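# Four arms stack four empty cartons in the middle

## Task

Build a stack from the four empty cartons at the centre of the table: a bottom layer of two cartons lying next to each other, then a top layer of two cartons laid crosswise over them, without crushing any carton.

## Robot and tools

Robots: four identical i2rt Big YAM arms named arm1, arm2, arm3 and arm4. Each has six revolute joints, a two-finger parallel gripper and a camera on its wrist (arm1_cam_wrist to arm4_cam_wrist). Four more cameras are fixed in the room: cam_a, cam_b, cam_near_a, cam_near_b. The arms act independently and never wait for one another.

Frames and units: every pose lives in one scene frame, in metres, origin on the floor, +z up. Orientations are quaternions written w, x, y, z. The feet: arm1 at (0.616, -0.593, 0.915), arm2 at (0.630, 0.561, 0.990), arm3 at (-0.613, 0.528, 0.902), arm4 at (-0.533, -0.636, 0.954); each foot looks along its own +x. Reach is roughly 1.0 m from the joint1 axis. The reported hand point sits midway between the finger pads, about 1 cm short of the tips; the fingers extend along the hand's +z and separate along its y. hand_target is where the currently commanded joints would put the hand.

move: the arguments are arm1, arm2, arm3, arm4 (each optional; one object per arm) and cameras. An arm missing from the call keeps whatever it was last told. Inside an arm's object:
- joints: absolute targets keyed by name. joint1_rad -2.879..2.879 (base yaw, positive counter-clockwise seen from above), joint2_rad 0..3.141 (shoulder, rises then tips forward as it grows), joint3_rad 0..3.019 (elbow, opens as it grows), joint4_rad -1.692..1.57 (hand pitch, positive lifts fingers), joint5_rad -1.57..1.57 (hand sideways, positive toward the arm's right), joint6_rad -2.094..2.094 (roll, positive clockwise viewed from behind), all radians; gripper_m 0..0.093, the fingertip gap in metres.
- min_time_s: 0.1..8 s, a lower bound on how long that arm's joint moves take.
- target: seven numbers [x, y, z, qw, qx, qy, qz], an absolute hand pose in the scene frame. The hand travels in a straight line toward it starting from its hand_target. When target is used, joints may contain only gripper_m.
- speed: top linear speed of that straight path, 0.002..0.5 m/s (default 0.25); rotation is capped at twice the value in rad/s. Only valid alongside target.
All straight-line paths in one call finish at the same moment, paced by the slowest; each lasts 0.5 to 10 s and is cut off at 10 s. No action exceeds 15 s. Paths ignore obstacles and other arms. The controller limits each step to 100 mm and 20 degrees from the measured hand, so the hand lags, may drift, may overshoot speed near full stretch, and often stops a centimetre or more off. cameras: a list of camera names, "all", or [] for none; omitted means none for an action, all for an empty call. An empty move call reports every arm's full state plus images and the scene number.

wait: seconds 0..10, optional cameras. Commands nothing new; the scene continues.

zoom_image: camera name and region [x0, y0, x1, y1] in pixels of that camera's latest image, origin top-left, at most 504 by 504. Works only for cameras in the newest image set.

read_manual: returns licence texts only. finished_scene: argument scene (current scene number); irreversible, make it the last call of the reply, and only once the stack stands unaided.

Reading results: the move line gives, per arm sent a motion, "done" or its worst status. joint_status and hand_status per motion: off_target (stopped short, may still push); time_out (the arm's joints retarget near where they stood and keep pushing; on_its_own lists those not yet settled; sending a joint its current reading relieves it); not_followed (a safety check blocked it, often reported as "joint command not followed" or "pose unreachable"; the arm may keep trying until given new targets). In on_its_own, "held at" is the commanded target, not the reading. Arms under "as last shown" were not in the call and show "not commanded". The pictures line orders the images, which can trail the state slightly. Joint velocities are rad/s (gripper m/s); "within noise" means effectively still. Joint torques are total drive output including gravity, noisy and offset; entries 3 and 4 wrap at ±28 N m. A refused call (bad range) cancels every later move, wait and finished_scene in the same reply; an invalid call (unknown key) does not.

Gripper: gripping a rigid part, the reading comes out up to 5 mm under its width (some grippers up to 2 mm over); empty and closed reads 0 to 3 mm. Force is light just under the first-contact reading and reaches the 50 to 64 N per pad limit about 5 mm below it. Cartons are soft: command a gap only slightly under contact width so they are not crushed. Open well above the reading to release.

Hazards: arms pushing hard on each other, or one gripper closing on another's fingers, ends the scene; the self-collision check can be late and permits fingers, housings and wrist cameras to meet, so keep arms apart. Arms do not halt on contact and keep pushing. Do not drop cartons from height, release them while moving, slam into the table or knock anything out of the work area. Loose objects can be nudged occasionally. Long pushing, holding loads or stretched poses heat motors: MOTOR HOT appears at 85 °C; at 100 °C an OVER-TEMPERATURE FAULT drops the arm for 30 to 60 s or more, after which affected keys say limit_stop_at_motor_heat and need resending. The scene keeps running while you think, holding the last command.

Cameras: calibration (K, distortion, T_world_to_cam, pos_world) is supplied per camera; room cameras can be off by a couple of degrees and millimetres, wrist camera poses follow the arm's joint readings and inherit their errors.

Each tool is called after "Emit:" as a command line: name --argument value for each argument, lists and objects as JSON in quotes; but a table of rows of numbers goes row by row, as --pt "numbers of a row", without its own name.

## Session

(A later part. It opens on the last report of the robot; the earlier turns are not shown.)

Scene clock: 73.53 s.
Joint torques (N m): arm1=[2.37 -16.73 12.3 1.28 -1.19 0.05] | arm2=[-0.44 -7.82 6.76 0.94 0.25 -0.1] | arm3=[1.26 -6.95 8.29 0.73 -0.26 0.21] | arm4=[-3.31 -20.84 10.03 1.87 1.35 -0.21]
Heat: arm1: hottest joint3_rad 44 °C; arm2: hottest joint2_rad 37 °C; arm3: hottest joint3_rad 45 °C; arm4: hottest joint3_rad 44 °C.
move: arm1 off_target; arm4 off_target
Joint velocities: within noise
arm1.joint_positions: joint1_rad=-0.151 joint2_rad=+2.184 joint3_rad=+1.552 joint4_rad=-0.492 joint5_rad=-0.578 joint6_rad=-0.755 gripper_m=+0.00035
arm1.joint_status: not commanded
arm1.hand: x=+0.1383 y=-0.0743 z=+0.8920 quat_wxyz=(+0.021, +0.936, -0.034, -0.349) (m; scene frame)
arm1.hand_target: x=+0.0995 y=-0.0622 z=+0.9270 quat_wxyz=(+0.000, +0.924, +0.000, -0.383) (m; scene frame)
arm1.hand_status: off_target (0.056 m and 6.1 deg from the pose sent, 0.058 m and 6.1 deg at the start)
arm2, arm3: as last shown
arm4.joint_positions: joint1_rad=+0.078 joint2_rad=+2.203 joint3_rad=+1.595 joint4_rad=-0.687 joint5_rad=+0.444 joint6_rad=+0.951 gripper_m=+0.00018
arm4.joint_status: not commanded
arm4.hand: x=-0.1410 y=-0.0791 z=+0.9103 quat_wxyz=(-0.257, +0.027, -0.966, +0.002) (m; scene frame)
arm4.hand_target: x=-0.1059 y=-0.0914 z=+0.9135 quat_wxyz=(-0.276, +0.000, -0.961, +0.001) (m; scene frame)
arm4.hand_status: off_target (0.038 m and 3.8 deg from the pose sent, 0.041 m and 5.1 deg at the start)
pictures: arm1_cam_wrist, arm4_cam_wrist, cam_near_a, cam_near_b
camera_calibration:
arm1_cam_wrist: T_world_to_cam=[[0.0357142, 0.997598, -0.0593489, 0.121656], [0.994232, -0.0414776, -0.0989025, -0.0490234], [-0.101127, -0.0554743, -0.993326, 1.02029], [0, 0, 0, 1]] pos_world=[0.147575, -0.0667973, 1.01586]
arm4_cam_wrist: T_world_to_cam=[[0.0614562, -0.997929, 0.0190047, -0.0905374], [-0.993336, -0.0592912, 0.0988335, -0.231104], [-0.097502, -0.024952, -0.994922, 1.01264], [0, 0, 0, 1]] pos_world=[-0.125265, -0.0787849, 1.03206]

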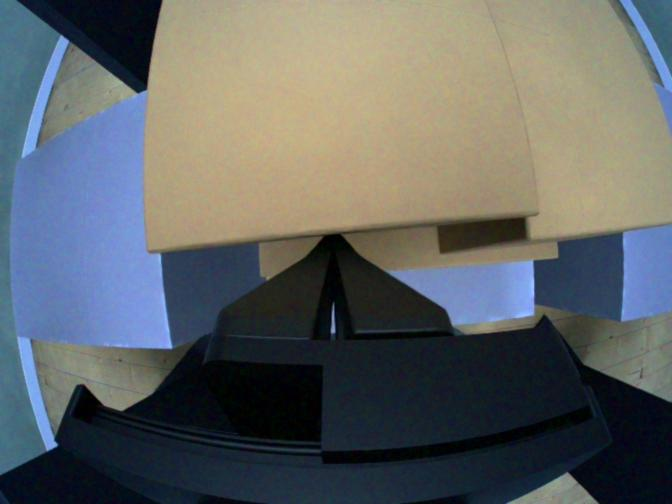

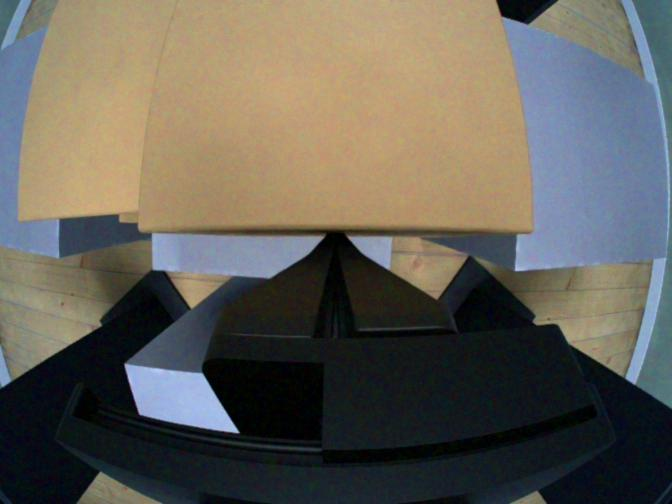

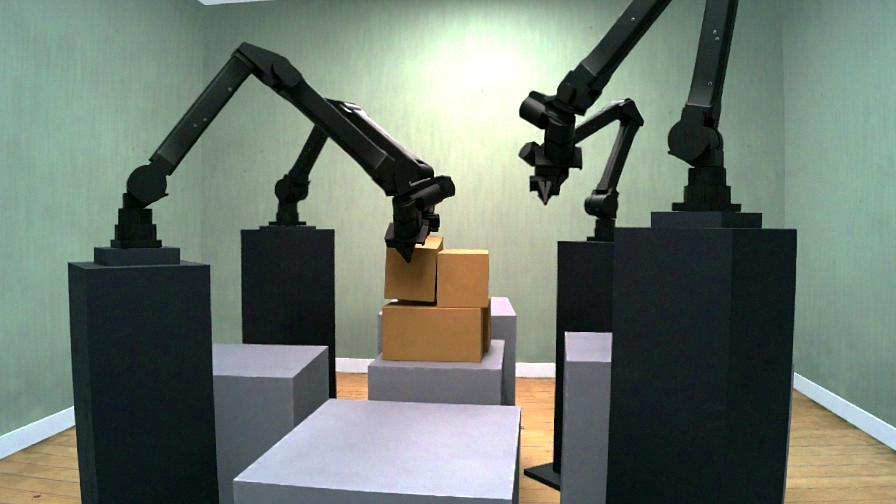

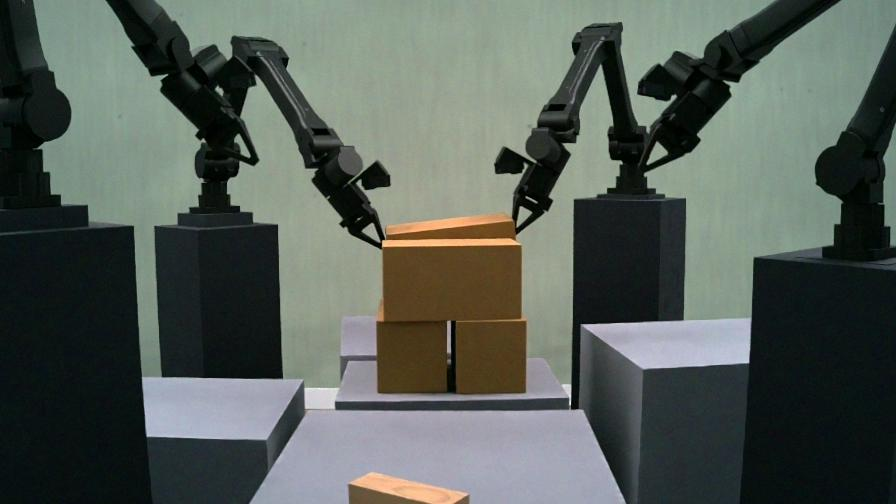

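Emit:
move --arm1 '{"target":[0.0965,-0.0640,0.9230,0,0.9239,0,-0.3827],"speed":0.04}' --arm4 '{"target":[-0.1045,-0.1120,0.9000,0.2757,0,0.9613,0],"speed":0.04}' --cameras '["arm1_cam_wrist","arm4_cam_wrist","cam_near_a","cam_near_b"]'

Emit:
zoom_image --camera "cam_near_a" --region '[300, 200, 500, 380]'

Scene clock: 75.73 s.
Joint torques (N m): arm1=[2.9 -17.08 11.02 1.87 -0.94 0.08] | arm2=[-0.32 -7.94 7.02 0.95 0.3 -0.1] | arm3=[1.32 -6.95 8.29 0.73 -0.26 0.21] | arm4=[-3.84 -21.95 8.57 1.83 1.08 -0.24]
Heat: arm1: hottest joint3_rad 45 °C; arm2: hottest joint2_rad 37 °C; arm3: hottest joint3_rad 44 °C; arm4: hottest joint3_rad 44 °C.
move: arm1 off_target; arm4 off_target
Joint velocities: within noise
arm1.joint_positions: joint1_rad=-0.152 joint2_rad=+2.184 joint3_rad=+1.552 joint4_rad=-0.492 joint5_rad=-0.584 joint6_rad=-0.755 gripper_m=+0.00035
arm1.joint_status: not commanded
arm1.hand: x=+0.1383 y=-0.0746 z=+0.8924 quat_wxyz=(+0.023, +0.935, -0.033, -0.351) (m; scene frame)
arm1.hand_target: x=+0.0992 y=-0.0676 z=+0.9246 quat_wxyz=(+0.001, +0.924, +0.000, -0.383) (m; scene frame)
arm1.hand_status: off_target (0.053 m and 6.0 deg from the pose sent, 0.053 m and 6.1 deg at the start)
arm2, arm3: as last shown
arm4.joint_positions: joint1_rad=+0.068 joint2_rad=+2.203 joint3_rad=+1.527 joint4_rad=-0.616 joint5_rad=+0.446 joint6_rad=+0.936 gripper_m=+0.00018
arm4.joint_status: not commanded
arm4.hand: x=-0.1423 y=-0.0963 z=+0.8899 quat_wxyz=(-0.258, +0.029, -0.966, +0.004) (m; scene frame)
arm4.hand_target: x=-0.1060 y=-0.1131 z=+0.9001 quat_wxyz=(-0.276, +0.000, -0.961, +0.001) (m; scene frame)
arm4.hand_status: off_target (0.042 m and 3.9 deg from the pose sent, 0.050 m and 3.8 deg at the start)
pictures: arm1_cam_wrist, arm4_cam_wrist, cam_near_a, cam_near_b
camera_calibration:
arm1_cam_wrist: T_world_to_cam=[[0.0337292, 0.997492, -0.062224, 0.124878], [0.993919, -0.0400079, -0.102588, -0.0453889], [-0.10482, -0.0583854, -0.992776, 1.02051], [0, 0, 0, 1]] pos_world=[0.147871, -0.0667975, 1.01625]
arm4_cam_wrist: T_world_to_cam=[[0.0636414, -0.997647, 0.0255051, -0.112702], [-0.993528, -0.0609278, 0.0958654, -0.228915], [-0.0940859, -0.031441, -0.995067, 0.991747], [0, 0, 0, 1]] pos_world=[-0.126951, -0.0952021, 1.01168]

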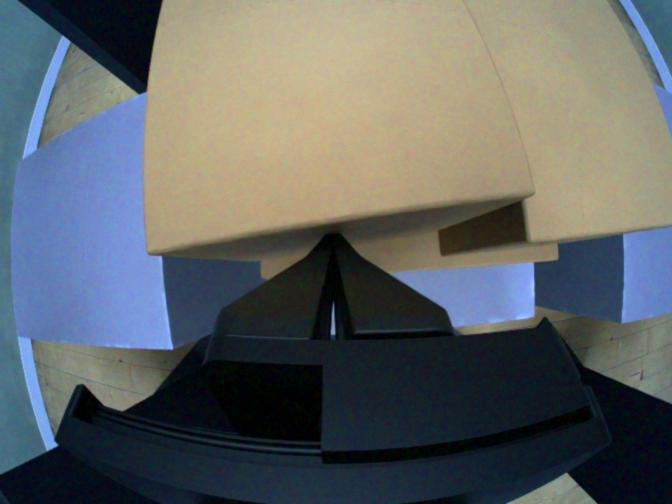

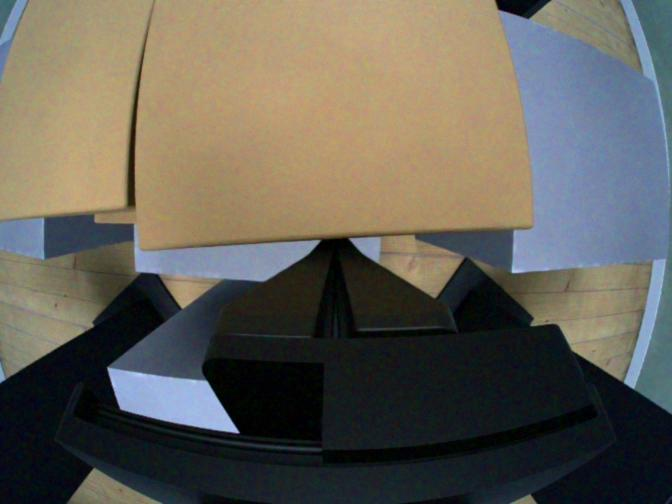

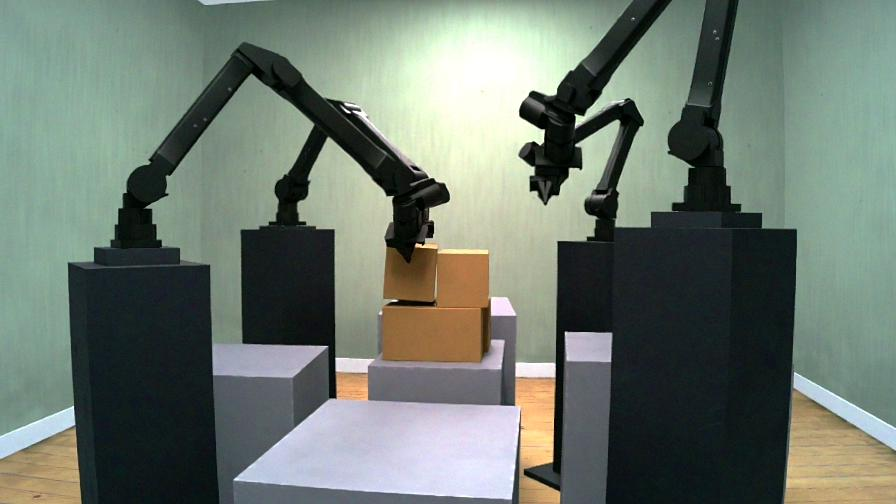

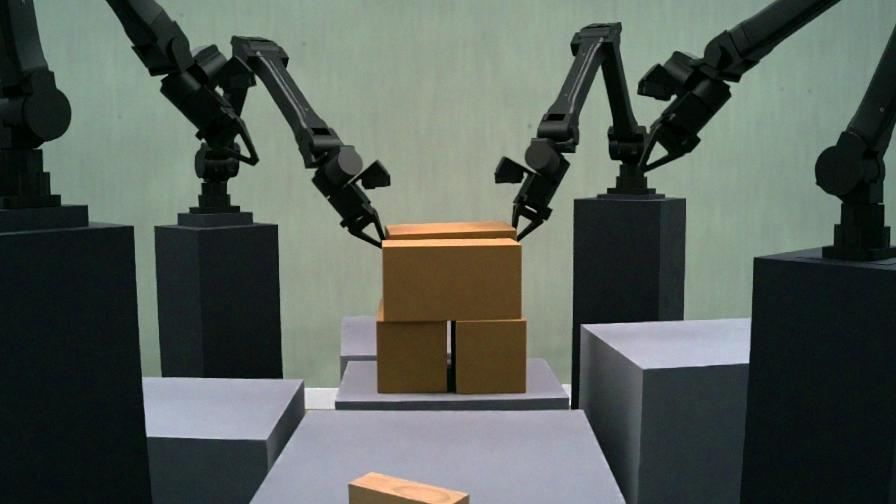

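Scaled by 2.520 from the camera's 896x504 image, which has a finer 1280x720 frame.

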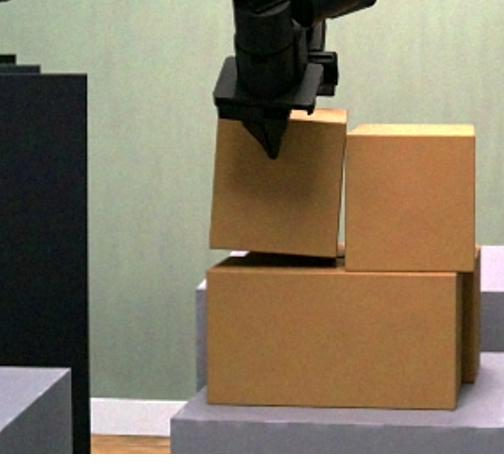

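Emit:
move --arm1 '{"target":[0.0965,-0.0690,0.9020,0,0.9239,0,-0.3827],"speed":0.03}' --arm4 '{"target":[-0.1045,-0.1080,0.8820,0.2757,0,0.9613,0],"speed":0.03}' --cameras '["arm1_cam_wrist","arm4_cam_wrist","cam_near_a","cam_near_b"]'

Emit:
zoom_image --camera "cam_near_a" --region '[300, 200, 500, 380]'

Emit:
zoom_image --camera "cam_near_b" --region '[350, 200, 550, 400]'

Scene clock: 78.07 s.
Joint torques (N m): arm1=[3.31 -16.85 9.46 2.55 -1.09 0.12] | arm2=[0.26 -7.47 6.98 1.05 0.3 -0.13] | arm3=[1.38 -6.89 8.28 0.76 -0.26 0.21] | arm4=[-3.6 -19.25 9.24 2.03 1.37 -0.23]
Heat: arm1: hottest joint3_rad 45 °C; arm2: hottest joint2_rad 37 °C; arm3: hottest joint3_rad 44 °C; arm4: hottest joint3_rad 44 °C.
move: arm1 off_target; arm4 off_target
Joint velocities: within noise
arm1.joint_positions: joint1_rad=-0.152 joint2_rad=+2.203 joint3_rad=+1.552 joint4_rad=-0.463 joint5_rad=-0.577 joint6_rad=-0.755 gripper_m=+0.00035
arm1.joint_status: not commanded
arm1.hand: x=+0.1373 y=-0.0717 z=+0.8817 quat_wxyz=(+0.017, +0.935, -0.033, -0.352) (m; scene frame)
arm1.hand_target: x=+0.0987 y=-0.0719 z=+0.9034 quat_wxyz=(+0.001, +0.924, +0.000, -0.383) (m; scene frame)
arm1.hand_status: off_target (0.046 m and 5.7 deg from the pose sent, 0.043 m and 6.0 deg at the start)
arm2, arm3: as last shown
arm4.joint_positions: joint1_rad=+0.068 joint2_rad=+2.204 joint3_rad=+1.527 joint4_rad=-0.598 joint5_rad=+0.438 joint6_rad=+0.935 gripper_m=+0.00018
arm4.joint_status: not commanded
arm4.hand: x=-0.1414 y=-0.0922 z=+0.8900 quat_wxyz=(-0.259, +0.027, -0.965, -0.005) (m; scene frame)
arm4.hand_target: x=-0.1065 y=-0.1096 z=+0.8827 quat_wxyz=(-0.275, +0.000, -0.961, +0.001) (m; scene frame)
arm4.hand_status: off_target (0.041 m and 3.7 deg from the pose sent, 0.040 m and 3.9 deg at the start)
pictures: arm1_cam_wrist, arm4_cam_wrist, cam_near_a, cam_near_b
camera_calibration:
arm1_cam_wrist: T_world_to_cam=[[0.0364623, 0.998039, -0.0508818, 0.110968], [0.993716, -0.0416019, -0.103909, -0.0443651], [-0.105822, -0.0467733, -0.993284, 1.0114], [0, 0, 0, 1]] pos_world=[0.147069, -0.065289, 1.00565]
arm4_cam_wrist: T_world_to_cam=[[0.0662359, -0.997781, 0.00681325, -0.0915834], [-0.993538, -0.0653203, 0.092825, -0.225439], [-0.092174, -0.0129176, -0.995659, 0.994596], [0, 0, 0, 1]] pos_world=[-0.12624, -0.0932582, 1.01183]

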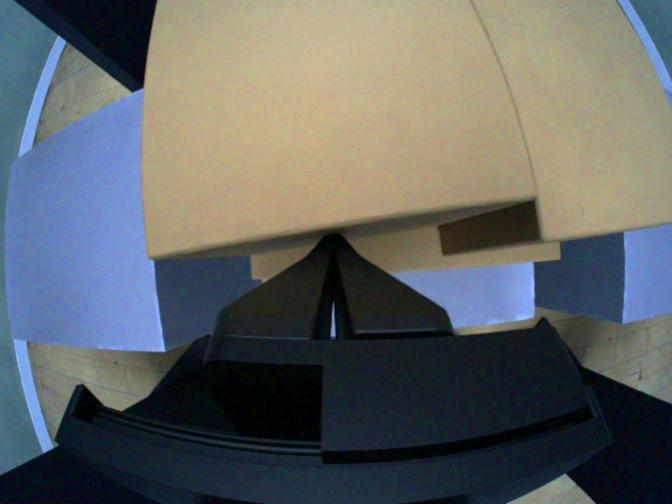

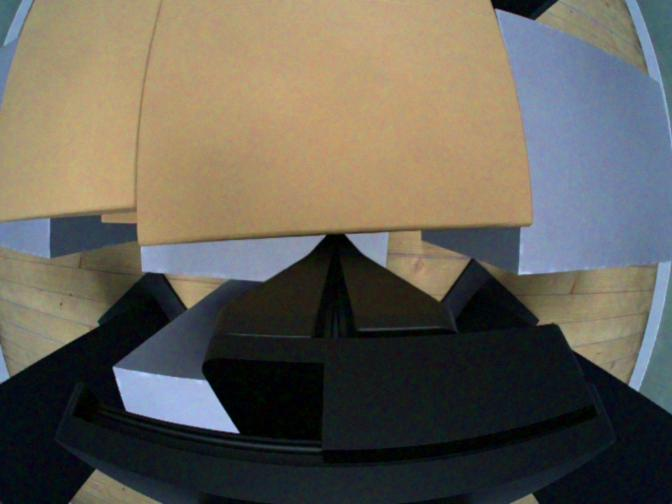

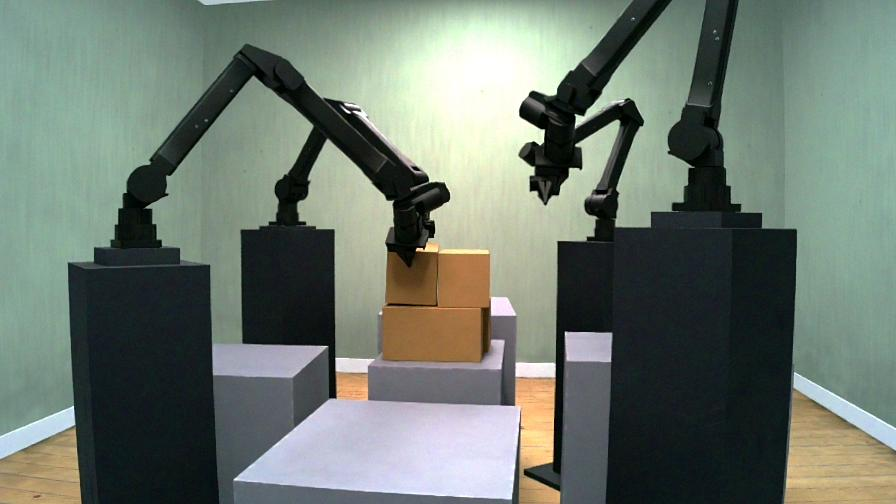

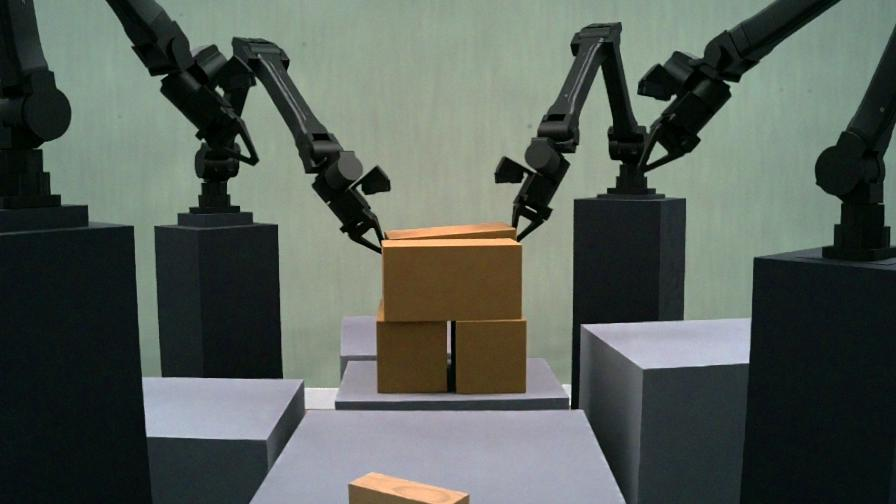

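Scaled by 2.520 from the camera's 896x504 image, which has a finer 1280x720 frame.

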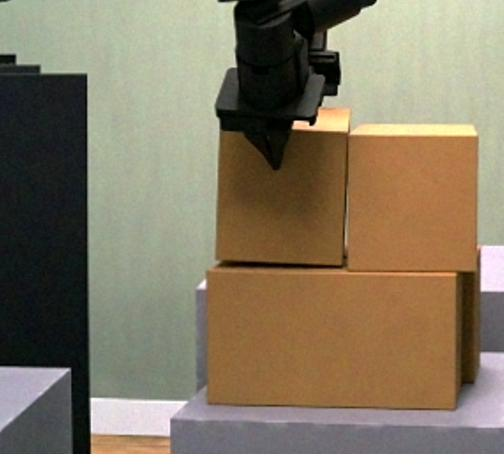

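Scaled by 2.520 from the camera's 896x504 image, which has a finer 1280x720 frame.

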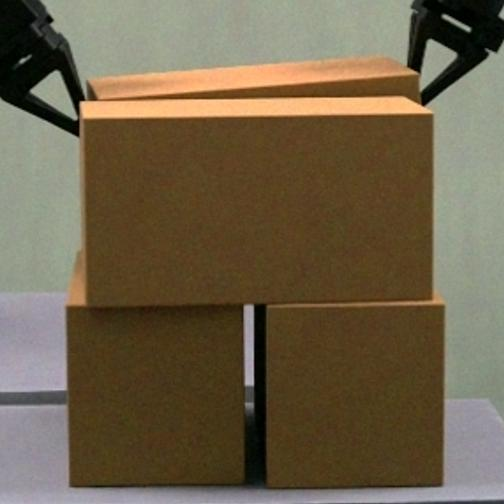

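Emit:
move --arm1 '{"target":[0.0965,-0.0780,0.8950,0,0.9239,0,-0.3827],"speed":0.03}' --arm4 '{"target":[-0.1045,-0.1140,0.8690,0.2757,0,0.9613,0],"speed":0.03}' --cameras '["arm1_cam_wrist","arm4_cam_wrist","cam_near_a","cam_near_b"]'

Emit:
zoom_image --camera "cam_near_a" --region '[300, 200, 500, 380]'

Emit:
zoom_image --camera "cam_near_b" --region '[350, 200, 550, 400]'

Scene clock: 80.00 s.
Joint torques (N m): arm1=[4.07 -16.97 7.54 2.47 -1.02 0.16] | arm2=[-0.03 -7.3 6.97 0.72 0.25 -0.08] | arm3=[1.38 -6.83 8.28 0.73 -0.27 0.22] | arm4=[-4.01 -19.72 8.94 2.07 1.32 -0.25]
Heat: arm1: hottest joint3_rad 45 °C; arm2: hottest joint2_rad 37 °C; arm3: hottest joint3_rad 44 °C; arm4: hottest joint3_rad 44 °C.
move: arm1 off_target; arm4 off_target
Joint velocities: within noise
arm1.joint_positions: joint1_rad=-0.152 joint2_rad=+2.203 joint3_rad=+1.552 joint4_rad=-0.429 joint5_rad=-0.575 joint6_rad=-0.751 gripper_m=+0.00035
arm1.joint_status: not commanded
arm1.hand: x=+0.1337 y=-0.0659 z=+0.8849 quat_wxyz=(+0.004, +0.932, -0.030, -0.361) (m; scene frame)
arm1.hand_target: x=+0.0982 y=-0.0797 z=+0.8956 quat_wxyz=(+0.001, +0.924, +0.000, -0.383) (m; scene frame)
arm1.hand_status: off_target (0.040 m and 4.4 deg from the pose sent, 0.043 m and 5.7 deg at the start)
arm2, arm3: as last shown
arm4.joint_positions: joint1_rad=+0.068 joint2_rad=+2.223 joint3_rad=+1.506 joint4_rad=-0.564 joint5_rad=+0.438 joint6_rad=+0.934 gripper_m=+0.00018
arm4.joint_status: not commanded
arm4.hand: x=-0.1444 y=-0.0976 z=+0.8722 quat_wxyz=(-0.258, +0.029, -0.966, -0.002) (m; scene frame)
arm4.hand_target: x=-0.1065 y=-0.1156 z=+0.8698 quat_wxyz=(-0.276, +0.000, -0.961, +0.001) (m; scene frame)
arm4.hand_status: off_target (0.043 m and 3.9 deg from the pose sent, 0.048 m and 3.7 deg at the start)
pictures: arm1_cam_wrist, arm4_cam_wrist, cam_near_a, cam_near_b
camera_calibration:
arm1_cam_wrist: T_world_to_cam=[[0.0397201, 0.998904, -0.0247598, 0.0819841], [0.99151, -0.0424723, -0.122897, -0.0231999], [-0.123814, -0.0196681, -0.992111, 1.01766], [0, 0, 0, 1]] pos_world=[0.145747, -0.0628641, 1.00881]
arm4_cam_wrist: T_world_to_cam=[[0.067614, -0.997627, 0.0129866, -0.101834], [-0.993154, -0.0660567, 0.0963457, -0.2303], [-0.0952592, -0.019412, -0.995263, 0.975155], [0, 0, 0, 1]] pos_world=[-0.128945, -0.0978751, 0.994046]

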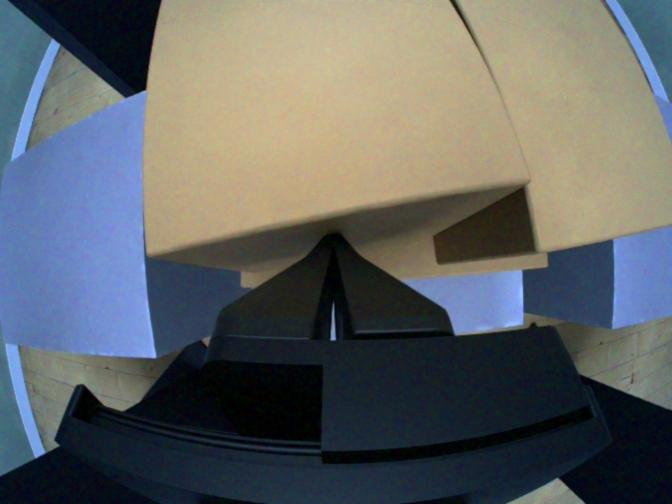

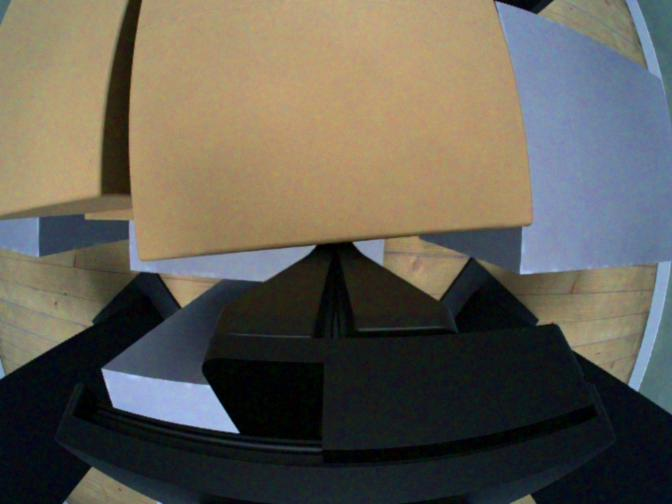

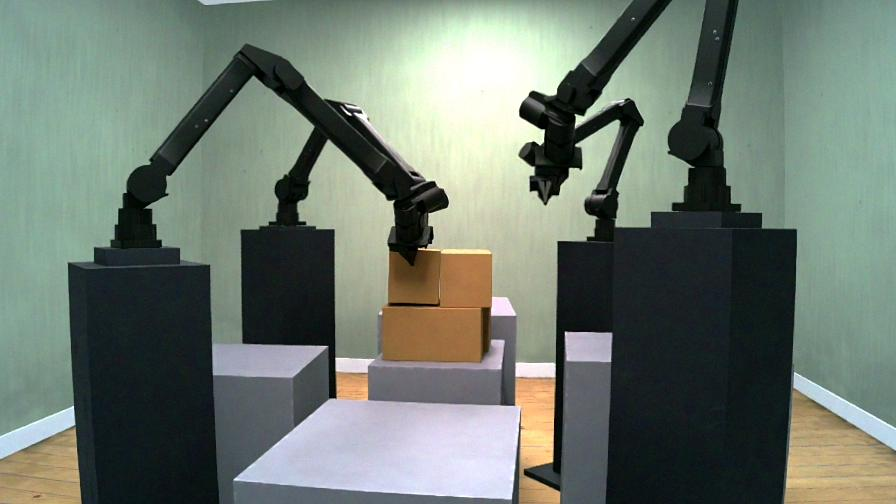

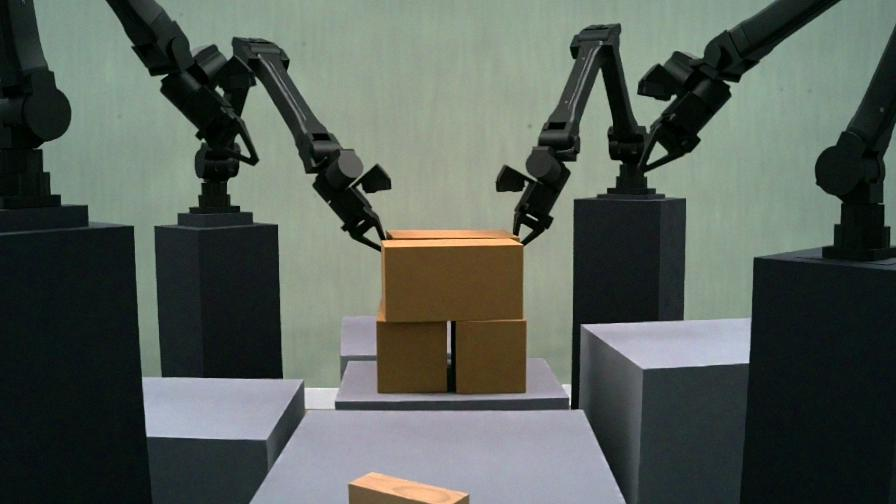

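Scaled by 2.520 from the camera's 896x504 image, which has a finer 1280x720 frame.

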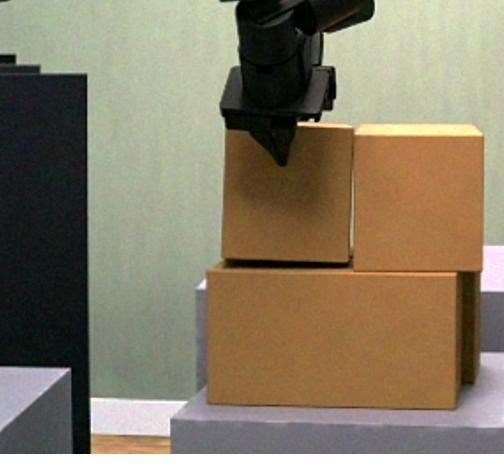

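Scaled by 2.520 from the camera's 896x504 image, which has a finer 1280x720 frame.

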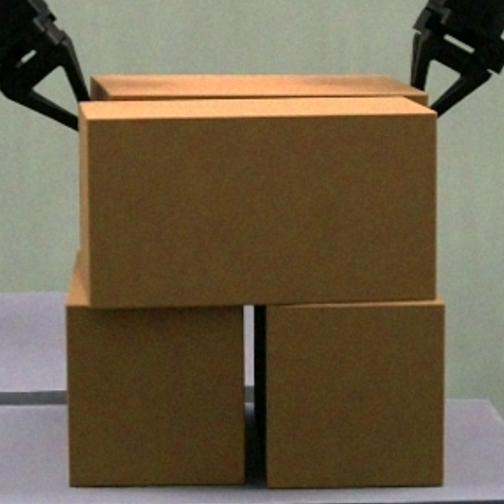

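Emit:
move --arm1 '{"target":[0.0965,-0.1000,0.8780,0,0.9239,0,-0.3827],"speed":0.03}' --arm4 '{"target":[-0.1045,-0.1110,0.8650,0.2757,0,0.9613,0],"speed":0.03}' --cameras '["arm1_cam_wrist","arm4_cam_wrist","cam_near_a","cam_near_b"]'

Emit:
zoom_image --camera "cam_near_a" --region '[300, 200, 500, 380]'

Emit:
zoom_image --camera "cam_near_b" --region '[350, 200, 550, 400]'

Scene clock: 83.53 s.
Joint torques (N m): arm1=[5.6 -17.32 5.79 2.04 -0.65 0.16] | arm2=[-0.09 -7.18 6.95 0.88 0.3 -0.11] | arm3=[1.32 -6.95 8.32 0.73 -0.27 0.2] | arm4=[-3.55 -19.19 9.81 1.84 1.21 -0.24]
Heat: arm1: hottest joint3_rad 45 °C; arm2: hottest joint3_rad 37 °C; arm3: hottest joint3_rad 44 °C; arm4: hottest joint3_rad 44 °C.
move: arm1 off_target; arm4 off_target
Joint velocities: within noise
arm1.joint_positions: joint1_rad=-0.150 joint2_rad=+2.203 joint3_rad=+1.499 joint4_rad=-0.338 joint5_rad=-0.574 joint6_rad=-0.730 gripper_m=+0.00035
arm1.joint_status: not commanded
arm1.hand: x=+0.1360 y=-0.0708 z=+0.8733 quat_wxyz=(-0.006, +0.928, -0.033, -0.371) (m; scene frame)
arm1.hand_target: x=+0.0988 y=-0.1010 z=+0.8781 quat_wxyz=(+0.001, +0.924, +0.000, -0.383) (m; scene frame)
arm1.hand_status: off_target (0.049 m and 4.1 deg from the pose sent, 0.051 m and 4.4 deg at the start)
arm2, arm3: as last shown
arm4.joint_positions: joint1_rad=+0.068 joint2_rad=+2.227 joint3_rad=+1.504 joint4_rad=-0.554 joint5_rad=+0.443 joint6_rad=+0.933 gripper_m=+0.00018
arm4.joint_status: not commanded
arm4.hand: x=-0.1436 y=-0.0976 z=+0.8701 quat_wxyz=(-0.261, +0.028, -0.965, -0.003) (m; scene frame)
arm4.hand_target: x=-0.1064 y=-0.1127 z=+0.8658 quat_wxyz=(-0.276, +0.000, -0.961, +0.000) (m; scene frame)
arm4.hand_status: off_target (0.042 m and 3.7 deg from the pose sent, 0.043 m and 3.9 deg at the start)
pictures: arm1_cam_wrist, arm4_cam_wrist, cam_near_a, cam_near_b
camera_calibration:
arm1_cam_wrist: T_world_to_cam=[[0.0535611, 0.998529, -0.00845241, 0.0704165], [0.987907, -0.054221, -0.145259, -0.00789538], [-0.145504, -0.000569936, -0.989358, 1.00815], [0, 0, 0, 1]] pos_world=[0.150719, -0.0701664, 0.996874]
arm4_cam_wrist: T_world_to_cam=[[0.0666004, -0.997708, 0.0119482, -0.101118], [-0.993733, -0.0652482, 0.0907568, -0.22445], [-0.0897692, -0.0179178, -0.995801, 0.974451], [0, 0, 0, 1]] pos_world=[-0.128834, -0.0980708, 0.991938]

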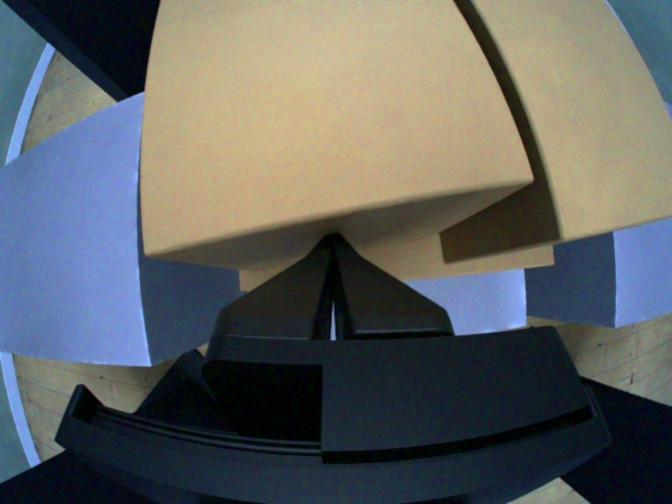

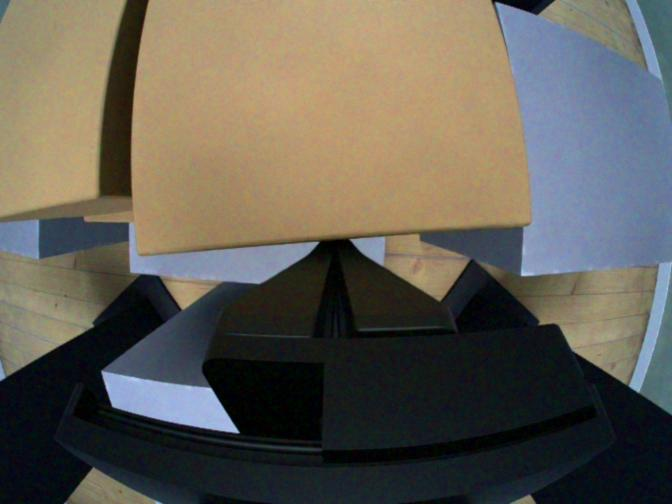

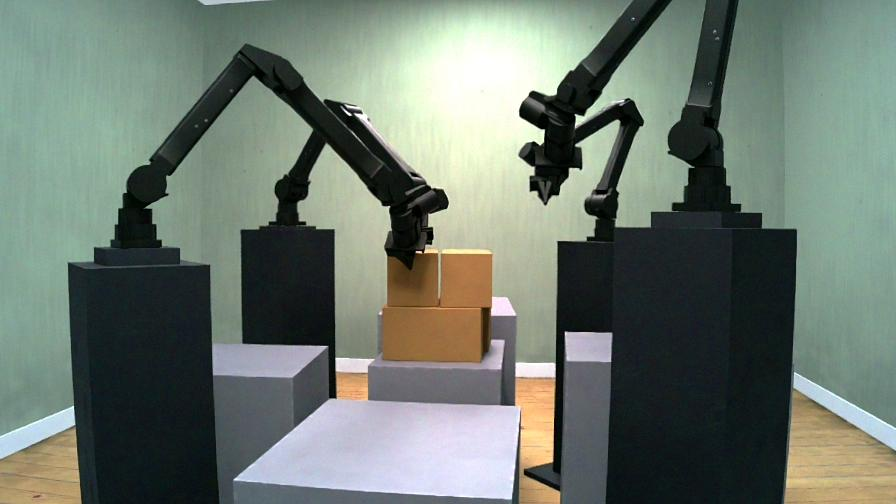

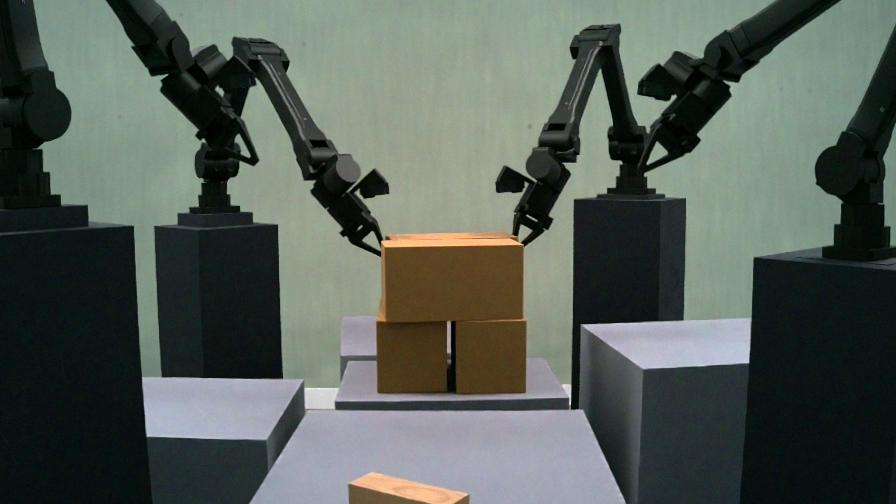

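Scaled by 2.520 from the camera's 896x504 image, which has a finer 1280x720 frame.

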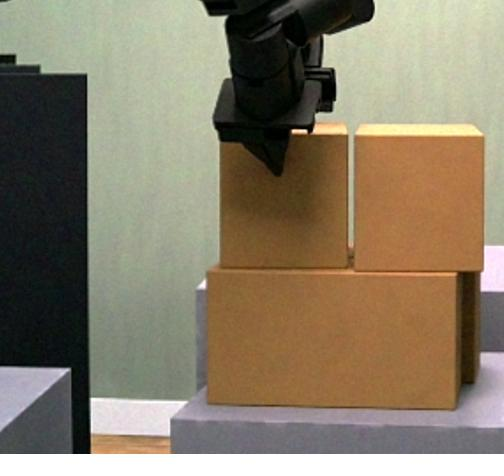

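Scaled by 2.520 from the camera's 896x504 image, which has a finer 1280x720 frame.

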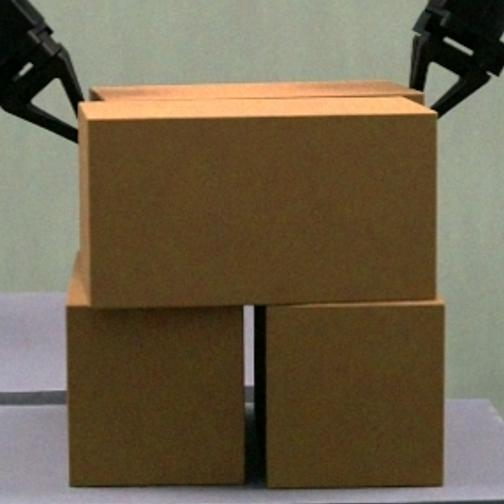

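Emit:
move --arm1 '{"target":[0.0985,-0.0960,0.8700,0,0.9239,0,-0.3827],"speed":0.03}' --arm4 '{"target":[-0.1055,-0.1090,0.8500,0.2757,0,0.9613,0],"speed":0.03}' --cameras '["arm1_cam_wrist","arm4_cam_wrist","cam_near_a","cam_near_b"]'

Emit:
zoom_image --camera "cam_near_a" --region '[300, 200, 500, 380]'

Emit:
zoom_image --camera "cam_near_b" --region '[350, 200, 550, 400]'

Scene clock: 85.43 s.
Joint torques (N m): arm1=[5.01 -16.09 6.27 2.28 -0.75 0.1] | arm2=[-0.44 -7.71 6.79 0.87 0.29 -0.12] | arm3=[1.32 -6.89 8.28 0.75 -0.27 0.22] | arm4=[-3.6 -18.02 10.11 2.18 1.2 -0.2]
Heat: arm1: hottest joint3_rad 45 °C; arm2: hottest joint3_rad 37 °C; arm3: hottest joint3_rad 44 °C; arm4: hottest joint3_rad 45 °C.
move: arm1 off_target; arm4 off_target
Joint velocities: within noise
arm1.joint_positions: joint1_rad=-0.150 joint2_rad=+2.203 joint3_rad=+1.499 joint4_rad=-0.337 joint5_rad=-0.574 joint6_rad=-0.730 gripper_m=+0.00035
arm1.joint_status: not commanded
arm1.hand: x=+0.1358 y=-0.0706 z=+0.8735 quat_wxyz=(-0.006, +0.928, -0.033, -0.371) (m; scene frame)
arm1.hand_target: x=+0.1008 y=-0.0973 z=+0.8705 quat_wxyz=(+0.000, +0.924, +0.000, -0.383) (m; scene frame)
arm1.hand_status: off_target (0.045 m and 4.1 deg from the pose sent, 0.045 m and 4.1 deg at the start)
arm2, arm3: as last shown
arm4.joint_positions: joint1_rad=+0.068 joint2_rad=+2.237 joint3_rad=+1.504 joint4_rad=-0.541 joint5_rad=+0.443 joint6_rad=+0.933 gripper_m=+0.00018
arm4.joint_status: not commanded
arm4.hand: x=-0.1432 y=-0.0970 z=+0.8649 quat_wxyz=(-0.262, +0.028, -0.965, -0.004) (m; scene frame)
arm4.hand_target: x=-0.1077 y=-0.1112 z=+0.8513 quat_wxyz=(-0.276, +0.000, -0.961, +0.000) (m; scene frame)
arm4.hand_status: off_target (0.042 m and 3.6 deg from the pose sent, 0.045 m and 3.7 deg at the start)
pictures: arm1_cam_wrist, arm4_cam_wrist, cam_near_a, cam_near_b
camera_calibration:
arm1_cam_wrist: T_world_to_cam=[[0.0537877, 0.998524, -0.00752538, 0.0693588], [0.987762, -0.0543099, -0.146207, -0.00689988], [-0.1464, 0.000430835, -0.989225, 1.00842], [0, 0, 0, 1]] pos_world=[0.150718, -0.0700656, 0.997072]
arm4_cam_wrist: T_world_to_cam=[[0.0663596, -0.997748, 0.00980381, -0.0987835], [-0.993937, -0.0652366, 0.0885013, -0.221569], [-0.0876624, -0.0156173, -0.996028, 0.970107], [0, 0, 0, 1]] pos_world=[-0.128629, -0.097865, 0.986831]

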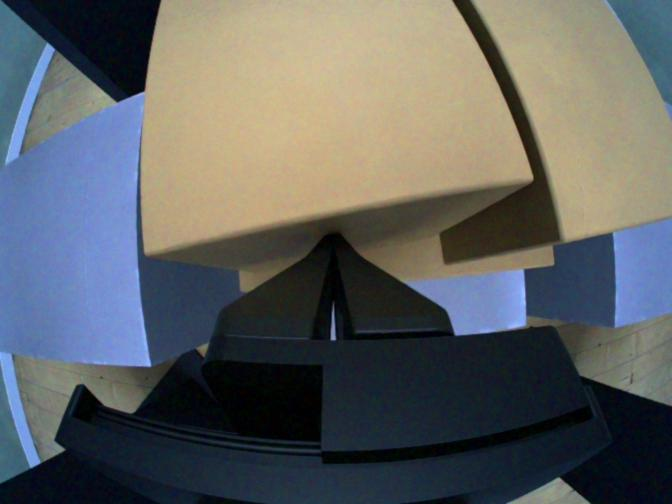

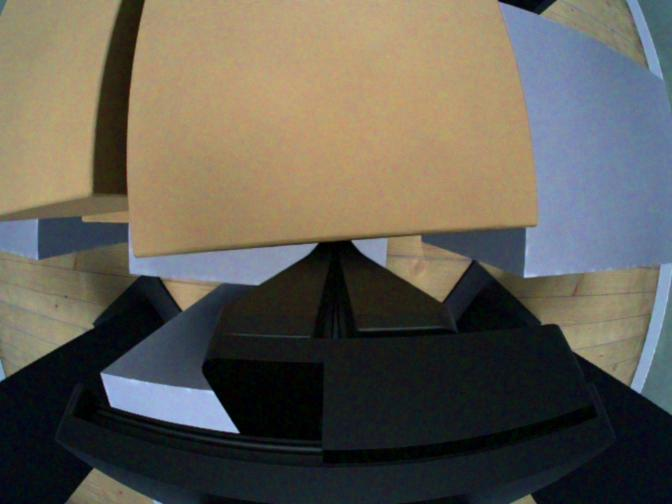

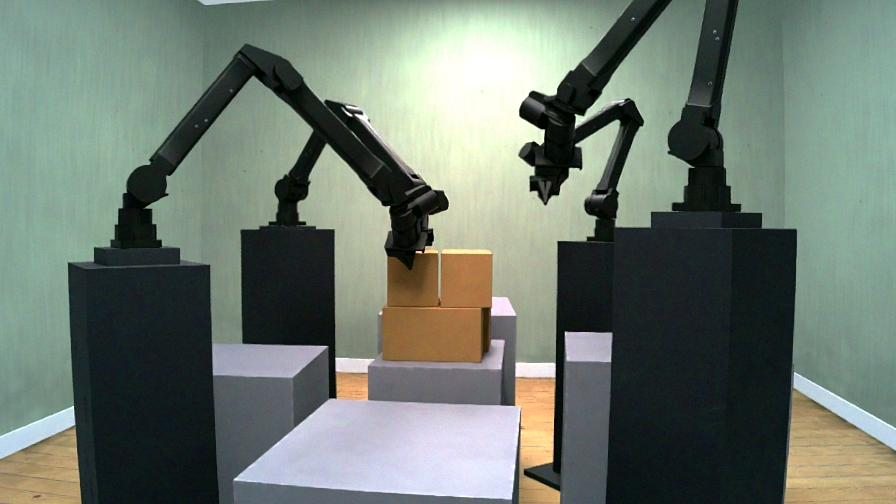

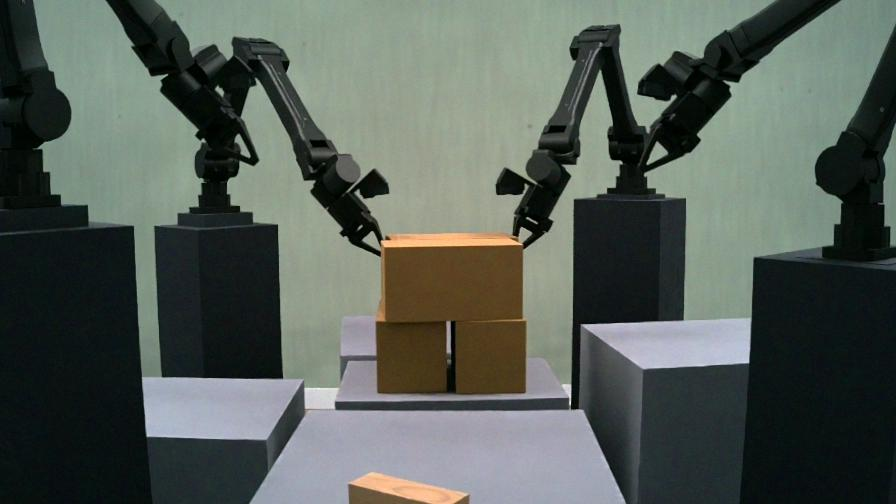

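Scaled by 2.520 from the camera's 896x504 image, which has a finer 1280x720 frame.

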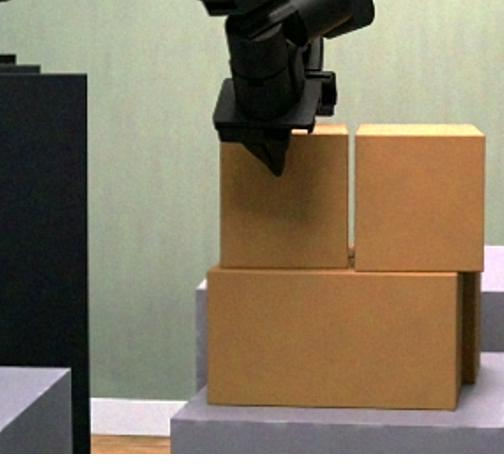

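Scaled by 2.520 from the camera's 896x504 image, which has a finer 1280x720 frame.

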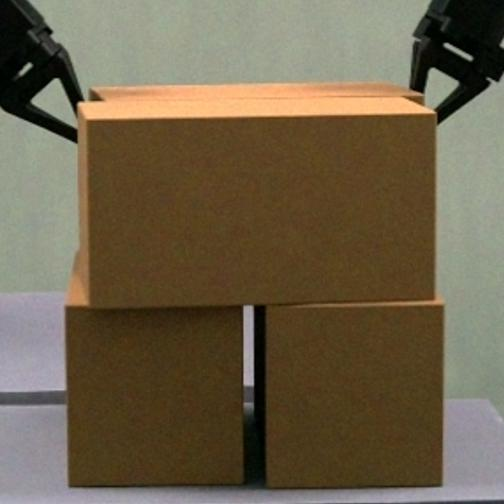

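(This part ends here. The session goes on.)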